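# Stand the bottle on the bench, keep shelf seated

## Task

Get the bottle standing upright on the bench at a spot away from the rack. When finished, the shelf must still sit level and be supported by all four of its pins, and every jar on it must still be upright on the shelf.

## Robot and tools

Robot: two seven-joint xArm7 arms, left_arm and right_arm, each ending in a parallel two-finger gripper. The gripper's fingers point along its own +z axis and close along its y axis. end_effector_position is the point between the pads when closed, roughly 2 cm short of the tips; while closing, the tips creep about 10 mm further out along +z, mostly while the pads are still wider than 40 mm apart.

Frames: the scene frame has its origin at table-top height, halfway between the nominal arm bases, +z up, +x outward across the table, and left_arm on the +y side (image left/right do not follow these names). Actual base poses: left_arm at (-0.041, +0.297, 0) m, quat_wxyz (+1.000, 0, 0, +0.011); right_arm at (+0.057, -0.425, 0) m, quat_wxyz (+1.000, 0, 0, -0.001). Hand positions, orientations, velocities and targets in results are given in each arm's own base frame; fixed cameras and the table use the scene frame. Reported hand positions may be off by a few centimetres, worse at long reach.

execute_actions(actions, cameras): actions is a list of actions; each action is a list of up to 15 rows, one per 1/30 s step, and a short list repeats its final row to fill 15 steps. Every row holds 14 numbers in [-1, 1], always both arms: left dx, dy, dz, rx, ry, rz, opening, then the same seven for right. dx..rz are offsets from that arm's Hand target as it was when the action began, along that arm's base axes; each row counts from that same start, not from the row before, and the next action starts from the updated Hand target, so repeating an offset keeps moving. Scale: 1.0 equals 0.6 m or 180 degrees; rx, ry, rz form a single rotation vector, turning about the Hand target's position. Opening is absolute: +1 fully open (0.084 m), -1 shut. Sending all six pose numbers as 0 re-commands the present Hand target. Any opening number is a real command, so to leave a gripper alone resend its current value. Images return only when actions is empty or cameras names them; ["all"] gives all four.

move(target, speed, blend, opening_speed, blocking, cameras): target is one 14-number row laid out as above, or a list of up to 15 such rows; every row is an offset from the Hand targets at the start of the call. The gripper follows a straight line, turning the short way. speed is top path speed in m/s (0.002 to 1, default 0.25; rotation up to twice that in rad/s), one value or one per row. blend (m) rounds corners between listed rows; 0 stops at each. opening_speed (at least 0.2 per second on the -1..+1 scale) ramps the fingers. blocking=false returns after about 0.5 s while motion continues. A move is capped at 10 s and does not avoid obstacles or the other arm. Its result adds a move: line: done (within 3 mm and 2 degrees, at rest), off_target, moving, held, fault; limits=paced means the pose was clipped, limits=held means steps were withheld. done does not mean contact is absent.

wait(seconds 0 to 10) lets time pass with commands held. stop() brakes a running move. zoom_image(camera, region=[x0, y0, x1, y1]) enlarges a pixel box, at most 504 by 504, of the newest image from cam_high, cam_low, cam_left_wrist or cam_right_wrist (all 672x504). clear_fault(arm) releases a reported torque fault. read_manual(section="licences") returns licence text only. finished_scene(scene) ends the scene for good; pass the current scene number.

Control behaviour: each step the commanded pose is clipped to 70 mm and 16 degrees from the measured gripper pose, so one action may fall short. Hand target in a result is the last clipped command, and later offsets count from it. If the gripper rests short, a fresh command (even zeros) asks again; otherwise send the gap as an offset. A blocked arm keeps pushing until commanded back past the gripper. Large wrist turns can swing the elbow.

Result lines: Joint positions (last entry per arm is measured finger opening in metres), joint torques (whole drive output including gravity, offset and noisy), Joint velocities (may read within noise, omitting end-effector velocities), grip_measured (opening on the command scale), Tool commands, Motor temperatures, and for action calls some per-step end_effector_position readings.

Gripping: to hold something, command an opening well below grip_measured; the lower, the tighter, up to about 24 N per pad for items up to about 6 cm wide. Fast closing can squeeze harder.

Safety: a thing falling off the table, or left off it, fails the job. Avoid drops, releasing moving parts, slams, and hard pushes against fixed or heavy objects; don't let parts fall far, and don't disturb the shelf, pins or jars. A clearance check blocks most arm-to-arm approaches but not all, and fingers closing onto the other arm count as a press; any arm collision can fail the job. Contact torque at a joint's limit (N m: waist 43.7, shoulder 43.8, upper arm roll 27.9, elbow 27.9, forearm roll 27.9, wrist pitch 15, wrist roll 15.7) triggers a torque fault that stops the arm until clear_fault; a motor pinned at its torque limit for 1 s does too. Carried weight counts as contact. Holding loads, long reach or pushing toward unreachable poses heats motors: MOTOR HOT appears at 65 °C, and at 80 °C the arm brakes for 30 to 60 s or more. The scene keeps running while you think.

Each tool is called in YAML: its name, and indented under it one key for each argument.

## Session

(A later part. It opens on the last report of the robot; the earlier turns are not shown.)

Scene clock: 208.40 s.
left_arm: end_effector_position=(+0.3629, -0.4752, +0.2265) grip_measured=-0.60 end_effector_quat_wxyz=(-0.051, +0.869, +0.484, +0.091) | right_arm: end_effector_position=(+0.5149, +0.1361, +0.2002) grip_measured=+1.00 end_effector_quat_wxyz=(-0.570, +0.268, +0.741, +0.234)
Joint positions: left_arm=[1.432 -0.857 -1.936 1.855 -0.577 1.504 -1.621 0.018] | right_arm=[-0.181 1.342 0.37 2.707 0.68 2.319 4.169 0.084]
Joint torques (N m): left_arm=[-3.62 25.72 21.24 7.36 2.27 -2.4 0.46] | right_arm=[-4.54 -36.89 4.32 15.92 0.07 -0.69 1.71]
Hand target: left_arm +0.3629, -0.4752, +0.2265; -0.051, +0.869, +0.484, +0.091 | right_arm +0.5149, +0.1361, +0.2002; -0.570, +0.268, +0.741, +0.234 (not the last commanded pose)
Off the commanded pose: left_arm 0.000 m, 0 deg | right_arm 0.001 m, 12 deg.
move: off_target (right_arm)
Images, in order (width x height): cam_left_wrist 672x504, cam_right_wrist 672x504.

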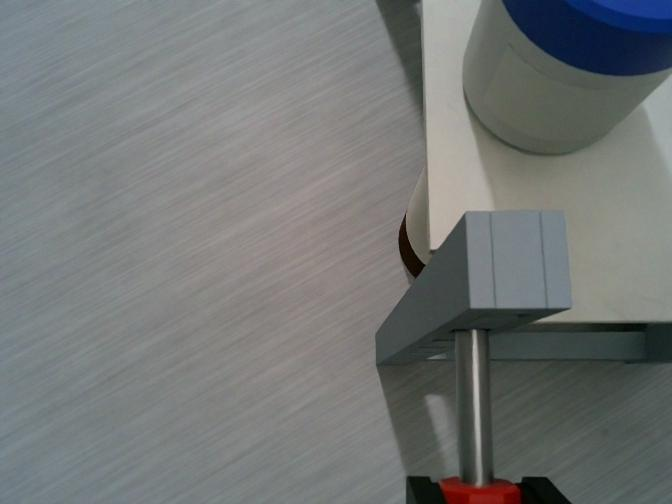

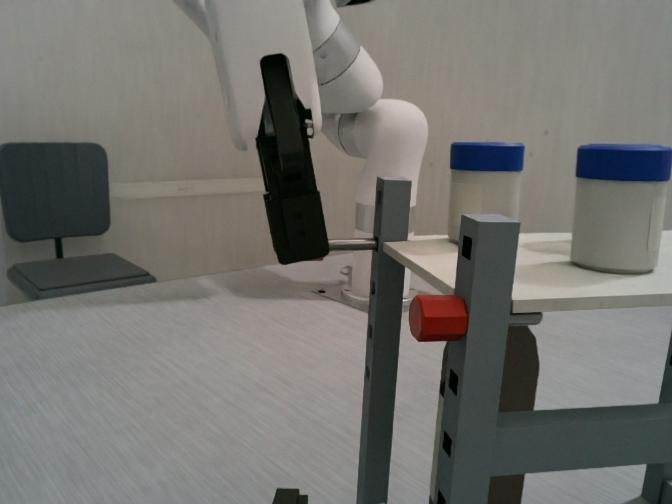

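move:
  target:
    - [0.0123,0.0198,0,0,0,0,-0.9,0,0,0,0,0,0,1]
    - [0.0123,0.0198,0,0,0,0,-0.2,0,0,0,0,0,0,1]
    - [-0.036,-0.058,0,0,0,0,-0.2,0,0,0,0,0,0,1]
    - [-0.105,0.042,0.2225,0,0,0,-0.2,0,0,0,0,0,0,1]
  speed: [0.04,0.1,0.12,0.4]
  blend: [0,0,0.01,0]
  cameras: ["cam_right_wrist"]

move:
  target:
    - [0.05,0.30,-0.05,0.0167,-0.4685,-0.5262,-0.2,0,0,0,0,0,0,1]
    - [0.15,0.258,-0.4335,0.0167,-0.4685,-0.5262,0.6,0,0,0,0,0,0,1]
  speed: 0.5
  blend: [0.03,0]
  cameras: ["cam_left_wrist","cam_right_wrist","cam_high"]

Scene clock: 228.70 s.
left_arm: end_effector_position=(+0.2999, -0.4501, +0.3600) grip_measured=-0.22 end_effector_quat_wxyz=(-0.051, +0.869, +0.483, +0.091) | right_arm: end_effector_position=(+0.5149, +0.1361, +0.2002) grip_measured=+1.00 end_effector_quat_wxyz=(-0.570, +0.268, +0.741, +0.234)
Joint positions: left_arm=[1.291 -0.662 -1.818 1.968 -0.438 1.767 -1.692 0.035] | right_arm=[-0.181 1.342 0.37 2.707 0.68 2.319 4.169 0.084]
Joint torques (N m): left_arm=[-3.5 22.38 17.22 7.76 2.11 -0.18 -1.21] | right_arm=[-4.45 -37.1 4.18 14.72 0.15 -0.56 1.6]
Hand target: left_arm +0.2999, -0.4500, +0.3600; -0.051, +0.869, +0.484, +0.091 | right_arm +0.5149, +0.1361, +0.2002; -0.570, +0.268, +0.741, +0.234
Off the commanded pose: left_arm 0.000 m, 0 deg | right_arm 0.000 m, 0 deg.
move: done
Images, in order (width x height): cam_right_wrist 672x504.

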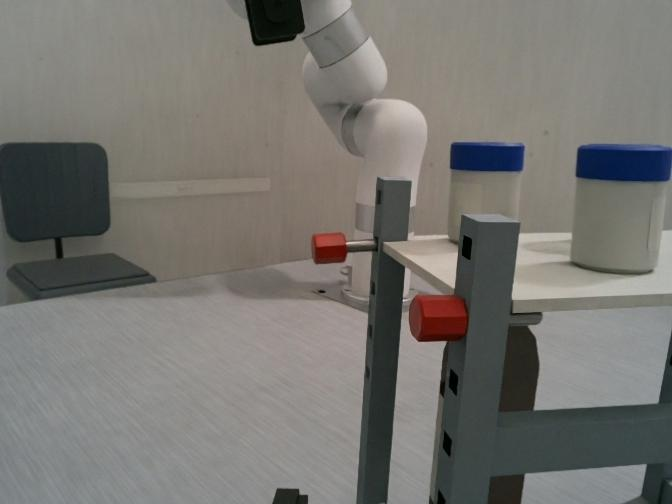

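Scene clock: 233.20 s.
left_arm: end_effector_position=(+0.3899, -0.2952, +0.0999) grip_measured=+0.59 end_effector_quat_wxyz=(+0.307, +0.656, -0.336, +0.602) | right_arm: end_effector_position=(+0.5149, +0.1361, +0.2002) grip_measured=+1.00 end_effector_quat_wxyz=(-0.570, +0.268, +0.741, +0.234)
Joint positions: left_arm=[-0.016 0.98 -0.329 0.624 0.675 -1.56 0.419 0.069] | right_arm=[-0.181 1.342 0.37 2.707 0.68 2.319 4.169 0.084]
Joint torques (N m): left_arm=[-3.08 -14 -4.71 4.59 2.4 -2.55 0.62] | right_arm=[-4.63 -37.1 4.27 13.64 0.04 -0.52 1.7]
Hand target: left_arm +0.3899, -0.2952, +0.0999; +0.307, +0.656, -0.336, +0.602 | right_arm +0.5149, +0.1361, +0.2002; -0.570, +0.268, +0.741, +0.234
Off the commanded pose: left_arm 0.000 m, 0 deg | right_arm 0.000 m, 0 deg.
move: done; limits=paced
Images, in order (width x height): cam_high 672x504, cam_left_wrist 672x504, cam_right_wrist 672x504.

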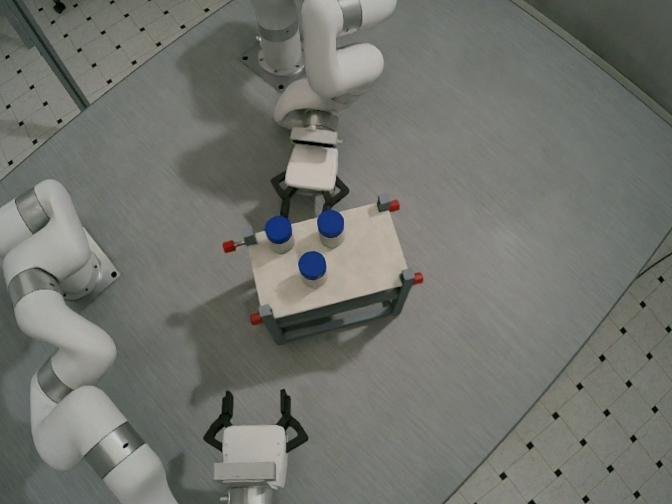

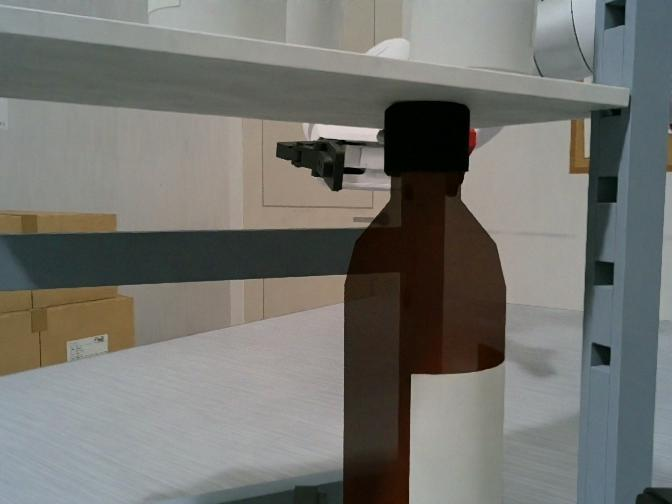

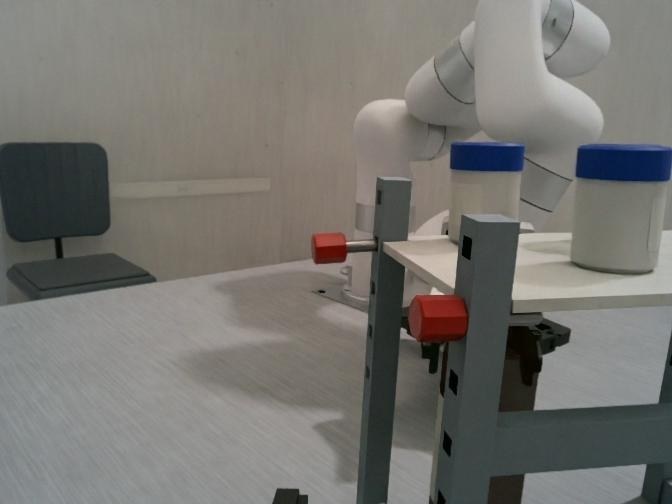

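move:
  target:
    - [0.1093,-0.1553,0,0,0,0,0.6,-0.158,-0.260,0.233,-0.092,-0.01,-0.139,-1]
    - [0.1093,-0.1553,0,0,0,0,0.6,-0.475,-0.06,0.233,-0.2754,-0.0301,-0.4176,-1]
    - [0.1093,-0.1553,0,0,0,0,0.6,-0.4227,0.1565,0.0355,-0.2754,-0.0301,-0.4176,-1]
  speed: [0.3,0.4,0.3]
  blend: [0.02,0.03,0]
  cameras: ["cam_left_wrist","cam_right_wrist","cam_high"]

Scene clock: 249.07 s.
left_arm: end_effector_position=(+0.4555, -0.3884, +0.0999) grip_measured=+0.60 end_effector_quat_wxyz=(+0.307, +0.656, -0.336, +0.602) | right_arm: end_effector_position=(+0.2612, +0.2300, +0.2215) grip_measured=-1.00 end_effector_quat_wxyz=(-0.128, +0.838, +0.480, +0.225)
Joint positions: left_arm=[-0.126 1.045 -0.434 0.948 0.523 -1.33 0.349 0.069] | right_arm=[-0.451 -1.255 0.825 0.373 1.275 1.349 4.994 0]
Joint torques (N m): left_arm=[-3.02 -17.12 -14.22 7.97 -1.43 -0.63 -1.07] | right_arm=[-4.61 15.43 -5.75 15.26 1.64 -2.35 -1.53]
Hand target: left_arm +0.4555, -0.3884, +0.0999; +0.307, +0.656, -0.336, +0.602 | right_arm +0.2612, +0.2300, +0.2215; -0.128, +0.838, +0.480, +0.225
Off the commanded pose: left_arm 0.000 m, 0 deg | right_arm 0.000 m, 0 deg.
move: done; limits=paced
Images, in order (width x height): cam_high 672x504, cam_left_wrist 672x504, cam_right_wrist 672x504.

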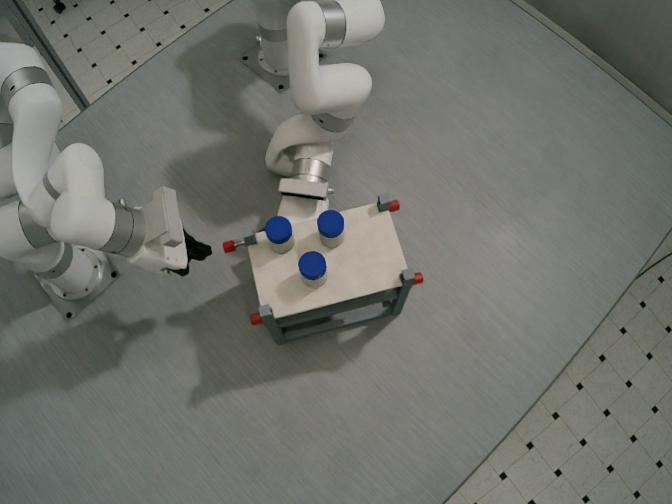

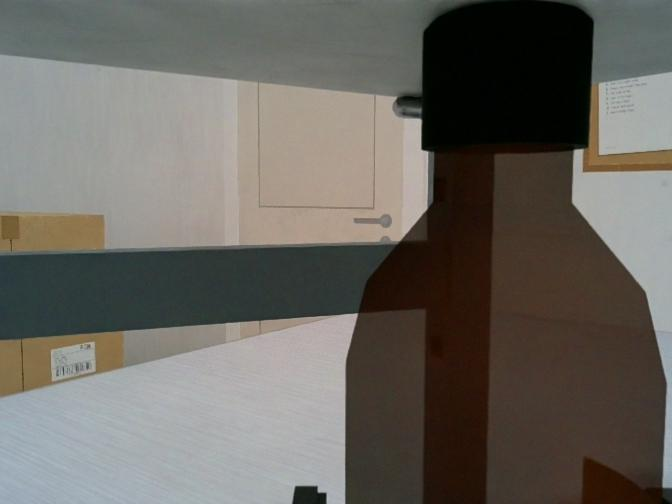

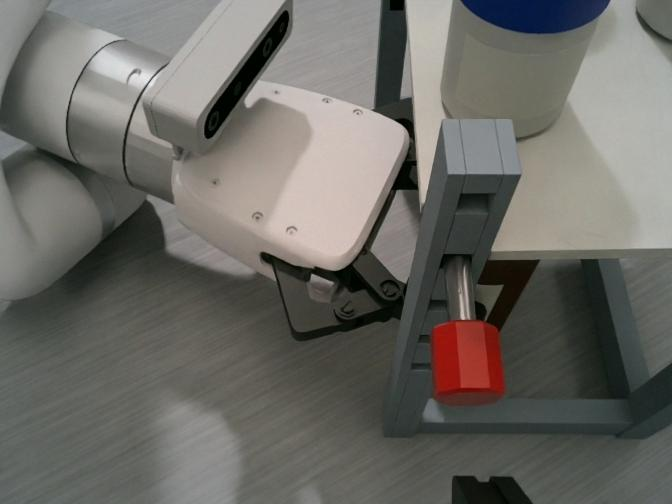

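move:
  target:
    - [0,0,0,0,0,0,-0.5,-0.0043,0.0025,0,0,0,0,-1]
    - [0,0,0.0125,0,0,0,-0.5,-0.0043,0.0025,0,0,0,0,-1]
  speed: 0.04
  opening_speed: 0.6
  cameras: ["cam_left_wrist","cam_right_wrist"]

zoom_image:
  camera: "cam_right_wrist"
  region: [380, 100, 600, 320]

Scene clock: 257.80 s.
left_arm: end_effector_position=(+0.4555, -0.3884, +0.1074) grip_measured=+0.39 end_effector_quat_wxyz=(+0.307, +0.656, -0.336, +0.602) | right_arm: end_effector_position=(+0.2587, +0.2315, +0.2215) grip_measured=-1.00 end_effector_quat_wxyz=(-0.128, +0.838, +0.480, +0.225)
Joint positions: left_arm=[-0.122 1.02 -0.44 0.934 0.517 -1.323 0.343 0.061] | right_arm=[-0.441 -1.264 0.825 0.37 1.276 1.351 5.003 0]
Joint torques (N m): left_arm=[3.18 -28.03 -17.05 3.57 -0.67 -2.42 -1.13] | right_arm=[4.64 -1.67 -8.66 8.99 1.75 -0.17 1.72]
Hand target: left_arm +0.4555, -0.3884, +0.1074; +0.307, +0.656, -0.336, +0.602 | right_arm +0.2587, +0.2315, +0.2215; -0.128, +0.838, +0.480, +0.225
Off the commanded pose: left_arm 0.000 m, 0 deg | right_arm 0.000 m, 0 deg.
move: done
Images, in order (width x height): cam_left_wrist 672x504, cam_right_wrist 672x504.

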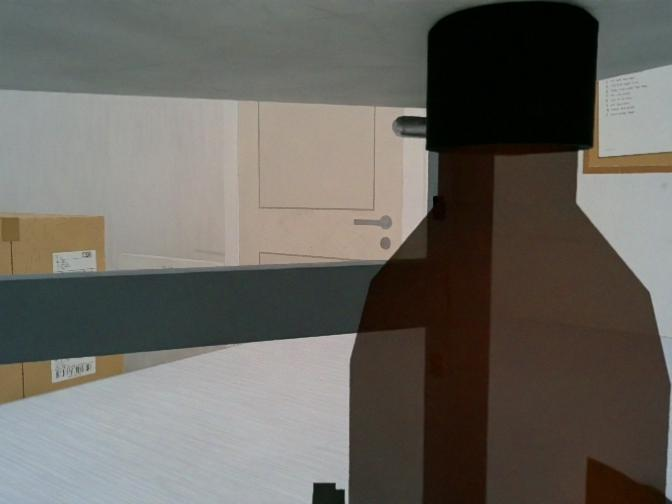

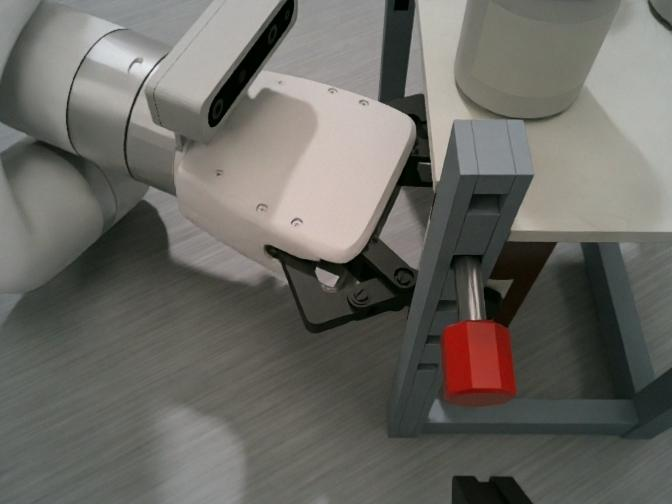

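Scaled by 2.291 from the camera's 672x504 image, which has a finer 960x720 frame.

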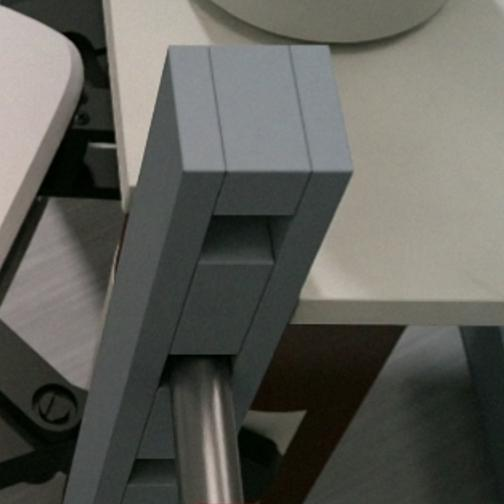

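move:
  target: [0,0,0,0,0,0,-0.5,0.0337,0.0575,0,0,0,0,-1]
  speed: 0.05
  cameras: ["cam_right_wrist"]

zoom_image:
  camera: "cam_right_wrist"
  region: [400, 280, 600, 480]

Scene clock: 263.27 s.
left_arm: end_effector_position=(+0.4555, -0.3884, +0.1074) grip_measured=+0.39 end_effector_quat_wxyz=(+0.307, +0.656, -0.336, +0.602) | right_arm: end_effector_position=(+0.2789, +0.2660, +0.2215) grip_measured=-1.00 end_effector_quat_wxyz=(-0.128, +0.838, +0.480, +0.225)
Joint positions: left_arm=[-0.122 1.02 -0.44 0.933 0.517 -1.323 0.343 0.061] | right_arm=[-0.504 -1.192 0.939 0.472 1.348 1.301 5.027 0]
Joint torques (N m): left_arm=[2.59 -28.36 -16.8 3.61 -0.26 -2.37 -1.15] | right_arm=[-4.47 15.96 -6.68 14.63 1.63 -2.38 1.62]
Hand target: left_arm +0.4555, -0.3884, +0.1074; +0.307, +0.656, -0.336, +0.602 | right_arm +0.2789, +0.2660, +0.2215; -0.128, +0.838, +0.480, +0.225
Off the commanded pose: left_arm 0.000 m, 0 deg | right_arm 0.000 m, 0 deg.
move: done
Images, in order (width x height): cam_right_wrist 672x504.

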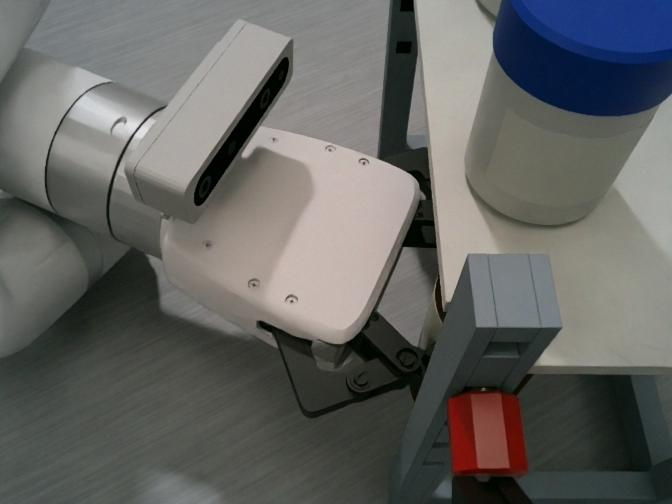

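Scaled by 2.520 from the camera's 672x504 image, which has a finer 960x720 frame.

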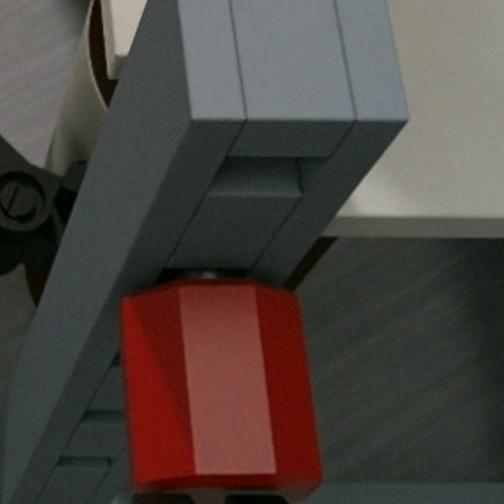

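move:
  target:
    - [0,0,0,0,0,0,-0.5,0.0024,0.0041,0,0,0,0,-1]
    - [0,0,-0.0085,0,0,0,-0.5,-0.05,-0.085,0,0,0,0,-1]
  speed: [0.03,0.1]
  cameras: ["cam_left_wrist","cam_right_wrist"]

zoom_image:
  camera: "cam_right_wrist"
  region: [380, 80, 600, 300]

Scene clock: 305.17 s.
left_arm: end_effector_position=(+0.4555, -0.3884, +0.1023) grip_measured=+0.39 end_effector_quat_wxyz=(+0.307, +0.656, -0.336, +0.602) | right_arm: end_effector_position=(+0.2489, +0.2151, +0.2214) grip_measured=-1.00 end_effector_quat_wxyz=(-0.128, +0.838, +0.480, +0.225)
Joint positions: left_arm=[-0.125 1.037 -0.436 0.944 0.521 -1.328 0.347 0.061] | right_arm=[-0.416 -1.304 0.765 0.324 1.233 1.379 4.993 0]
Joint torques (N m): left_arm=[-3.02 -19.35 -9.5 9.29 2.68 -3.65 0.78] | right_arm=[4.92 -1.59 -8.21 9.42 -0.86 -0.3 1.62]
Hand target: left_arm +0.4555, -0.3884, +0.1023; +0.307, +0.656, -0.336, +0.602 | right_arm +0.2489, +0.2150, +0.2215; -0.128, +0.838, +0.480, +0.225
Off the commanded pose: left_arm 0.000 m, 0 deg | right_arm 0.000 m, 0 deg.
move: done
Images, in order (width x height): cam_left_wrist 672x504, cam_right_wrist 672x504.

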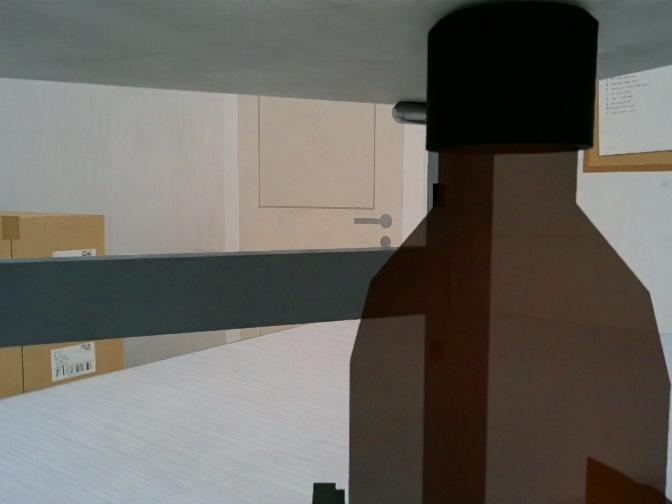

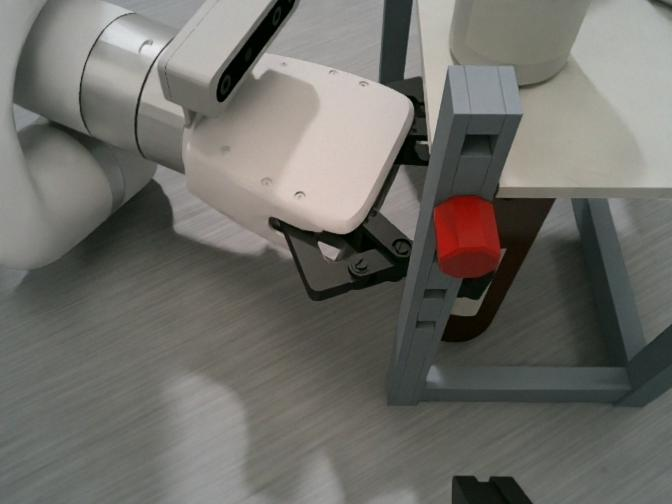

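Scaled by 2.291 from the camera's 672x504 image, which has a finer 960x720 frame.

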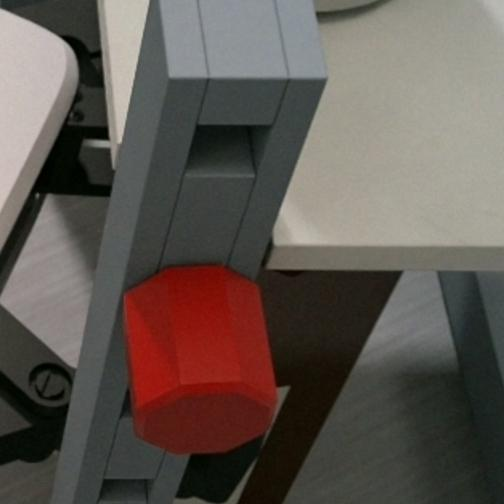

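move:
  target:
    - [0,0,-0.002,0,0,0,-0.5,0,0,0,0,0,0,-1]
    - [-0.156,0.216,-0.002,0,0,0,-0.5,-0.02,-0.03,0.05,0,0,0,-1]
    - [-0.156,0.216,-0.0043,0,0,0,-0.5,-0.02,-0.03,0.05,0,0,0,-1]
  speed: [0.03,0.12,0.02]
  blend: [0.001,0,0]
  cameras: ["cam_low","cam_left_wrist","cam_right_wrist"]

zoom_image:
  camera: "cam_low"
  region: [325, 190, 435, 300]

Scene clock: 311.50 s.
left_arm: end_effector_position=(+0.3619, -0.2587, +0.0999) grip_measured=+0.39 end_effector_quat_wxyz=(+0.307, +0.656, -0.336, +0.602) | right_arm: end_effector_position=(+0.2369, +0.1970, +0.2515) grip_measured=-1.00 end_effector_quat_wxyz=(-0.128, +0.838, +0.480, +0.225)
Joint positions: left_arm=[0.022 0.98 -0.264 0.514 0.766 -1.649 0.47 0.061] | right_arm=[-0.418 -1.34 0.62 0.347 1.1 1.463 5.011 0]
Joint torques (N m): left_arm=[-3.19 -12.37 -3.53 3.27 2.63 -2.39 0.73] | right_arm=[-4.54 -0.96 -7.12 16.67 -0.69 -0.23 1.6]
Hand target: left_arm +0.3619, -0.2588, +0.0997; +0.307, +0.656, -0.336, +0.602 | right_arm +0.2369, +0.1970, +0.2515; -0.128, +0.838, +0.480, +0.225
Off the commanded pose: left_arm 0.000 m, 0 deg | right_arm 0.000 m, 0 deg.
move: done; blend cut to 0.0006 m at target 1
Images, in order (width x height): cam_low 672x504, cam_left_wrist 672x504, cam_right_wrist 672x504.

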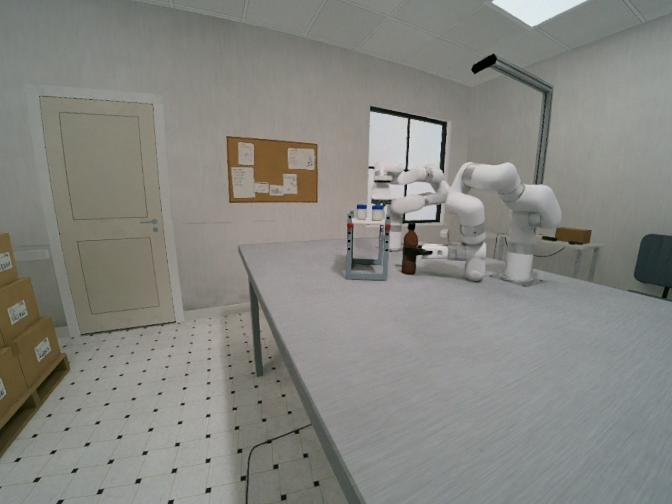

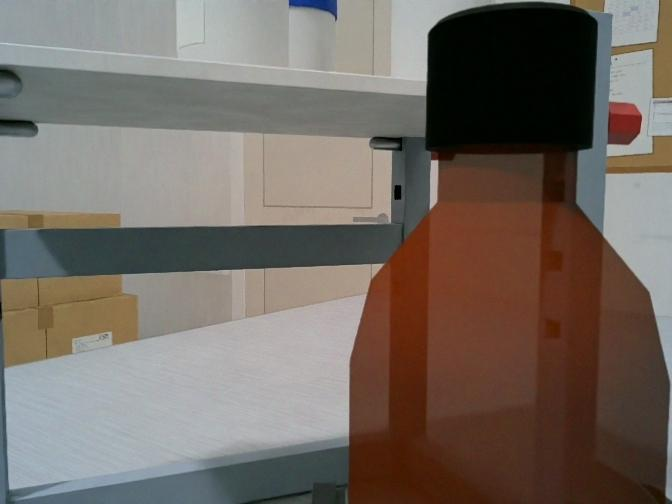

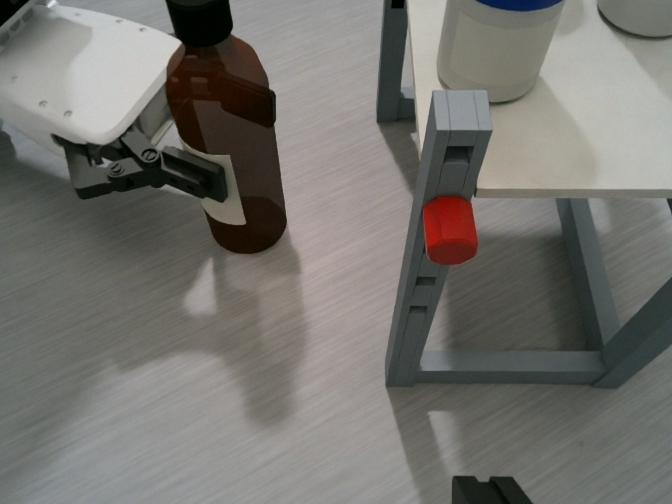

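Scaled by 4.582 from the camera's 672x504 image, which has a finer 960x720 frame.

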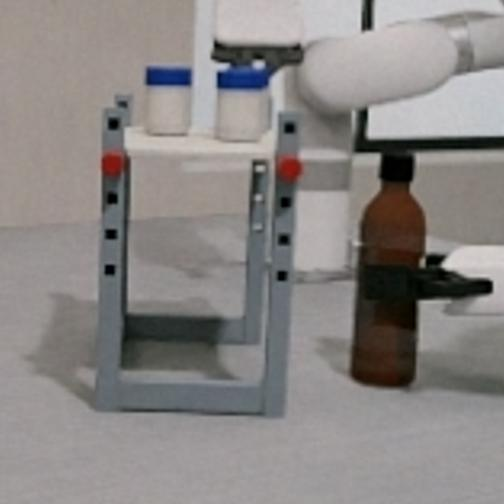

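move:
  target:
    - [0,0,-0.0012,0,0,0,-0.5,0,0,0,0,0,0,-1]
    - [0,0,-0.0012,0,0,0,0.7,0,0,0,0,0,0,-1]
    - [-0.10,0.138,0,0,0,0,0.7,0,0,0,0,0,0,-1]
  speed: [0.02,0.02,0.12]
  opening_speed: 0.5
  cameras: ["cam_low","cam_high"]

zoom_image:
  camera: "cam_low"
  region: [325, 190, 435, 300]

Scene clock: 320.37 s.
left_arm: end_effector_position=(+0.3148, -0.1942, +0.0995) grip_measured=+0.70 end_effector_quat_wxyz=(+0.307, +0.658, -0.336, +0.600) | right_arm: end_effector_position=(+0.2369, +0.1970, +0.2515) grip_measured=-1.00 end_effector_quat_wxyz=(-0.128, +0.838, +0.480, +0.225)
Joint positions: left_arm=[0.236 1.026 -0.18 0.346 1.041 -1.685 0.657 0.073] | right_arm=[-0.418 -1.34 0.619 0.347 1.1 1.463 5.011 0]
Joint torques (N m): left_arm=[-3.16 -18.1 -8.32 -0.35 -1.04 -0.45 -1.27] | right_arm=[-4.42 -1.07 -7.14 16.42 -0.71 -0.24 1.67]
Hand target: left_arm +0.3149, -0.1942, +0.0995; +0.307, +0.658, -0.336, +0.600 (not the last commanded pose) | right_arm +0.2369, +0.1970, +0.2515; -0.128, +0.838, +0.480, +0.225
Off the commanded pose: left_arm 0.022 m, 0 deg | right_arm 0.000 m, 0 deg.
move: held (left_arm; a check stopped the path); limits=held
pose unreachable (left arm): on one or more control steps of this call, first in action 0 (counted from 0), this arm could not follow its commanded pose, so it was not sent that pose on those steps. It may still have moved: this result reports where it is.
cause: moving toward the commanded pose would bring two parts of the arm too close to each other (its base and another part of the arm, with joints 1 (waist) to 5 (forearm roll) between them, 16 mm apart when it was first held).
Images, in order (width x height): cam_high 672x504, cam_low 672x504.

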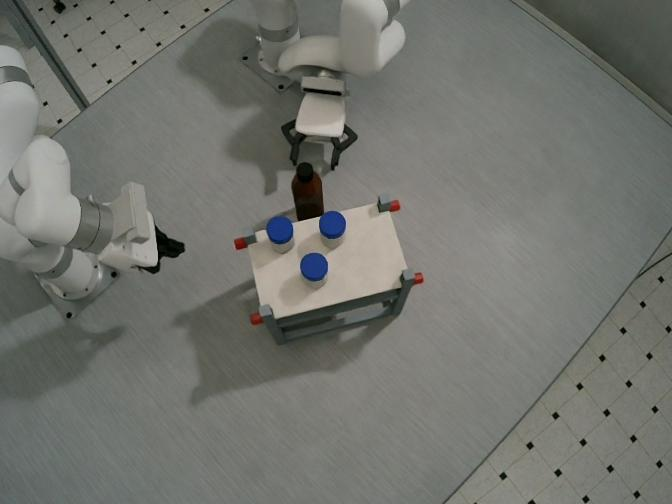

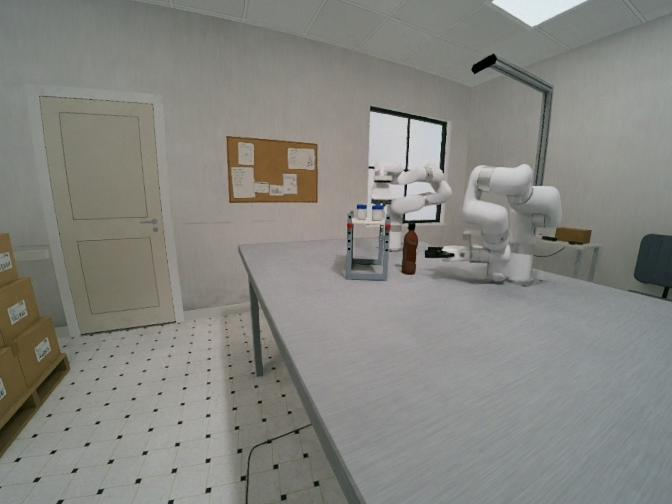

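Scaled by 4.582 from the camera's 672x504 image, which has a finer 960x720 frame.

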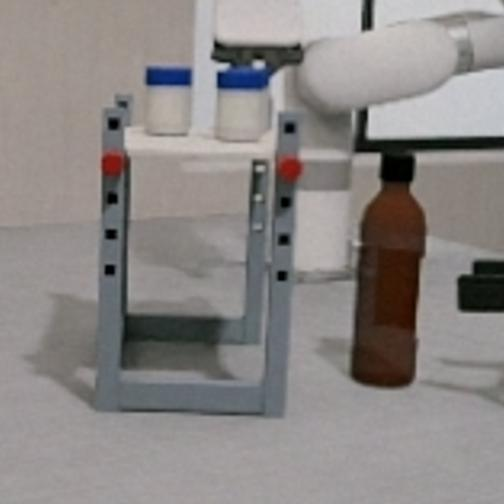

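Standing and clear of the rack.

finished_scene:
  scene: 2

The scene is finished: the task was done.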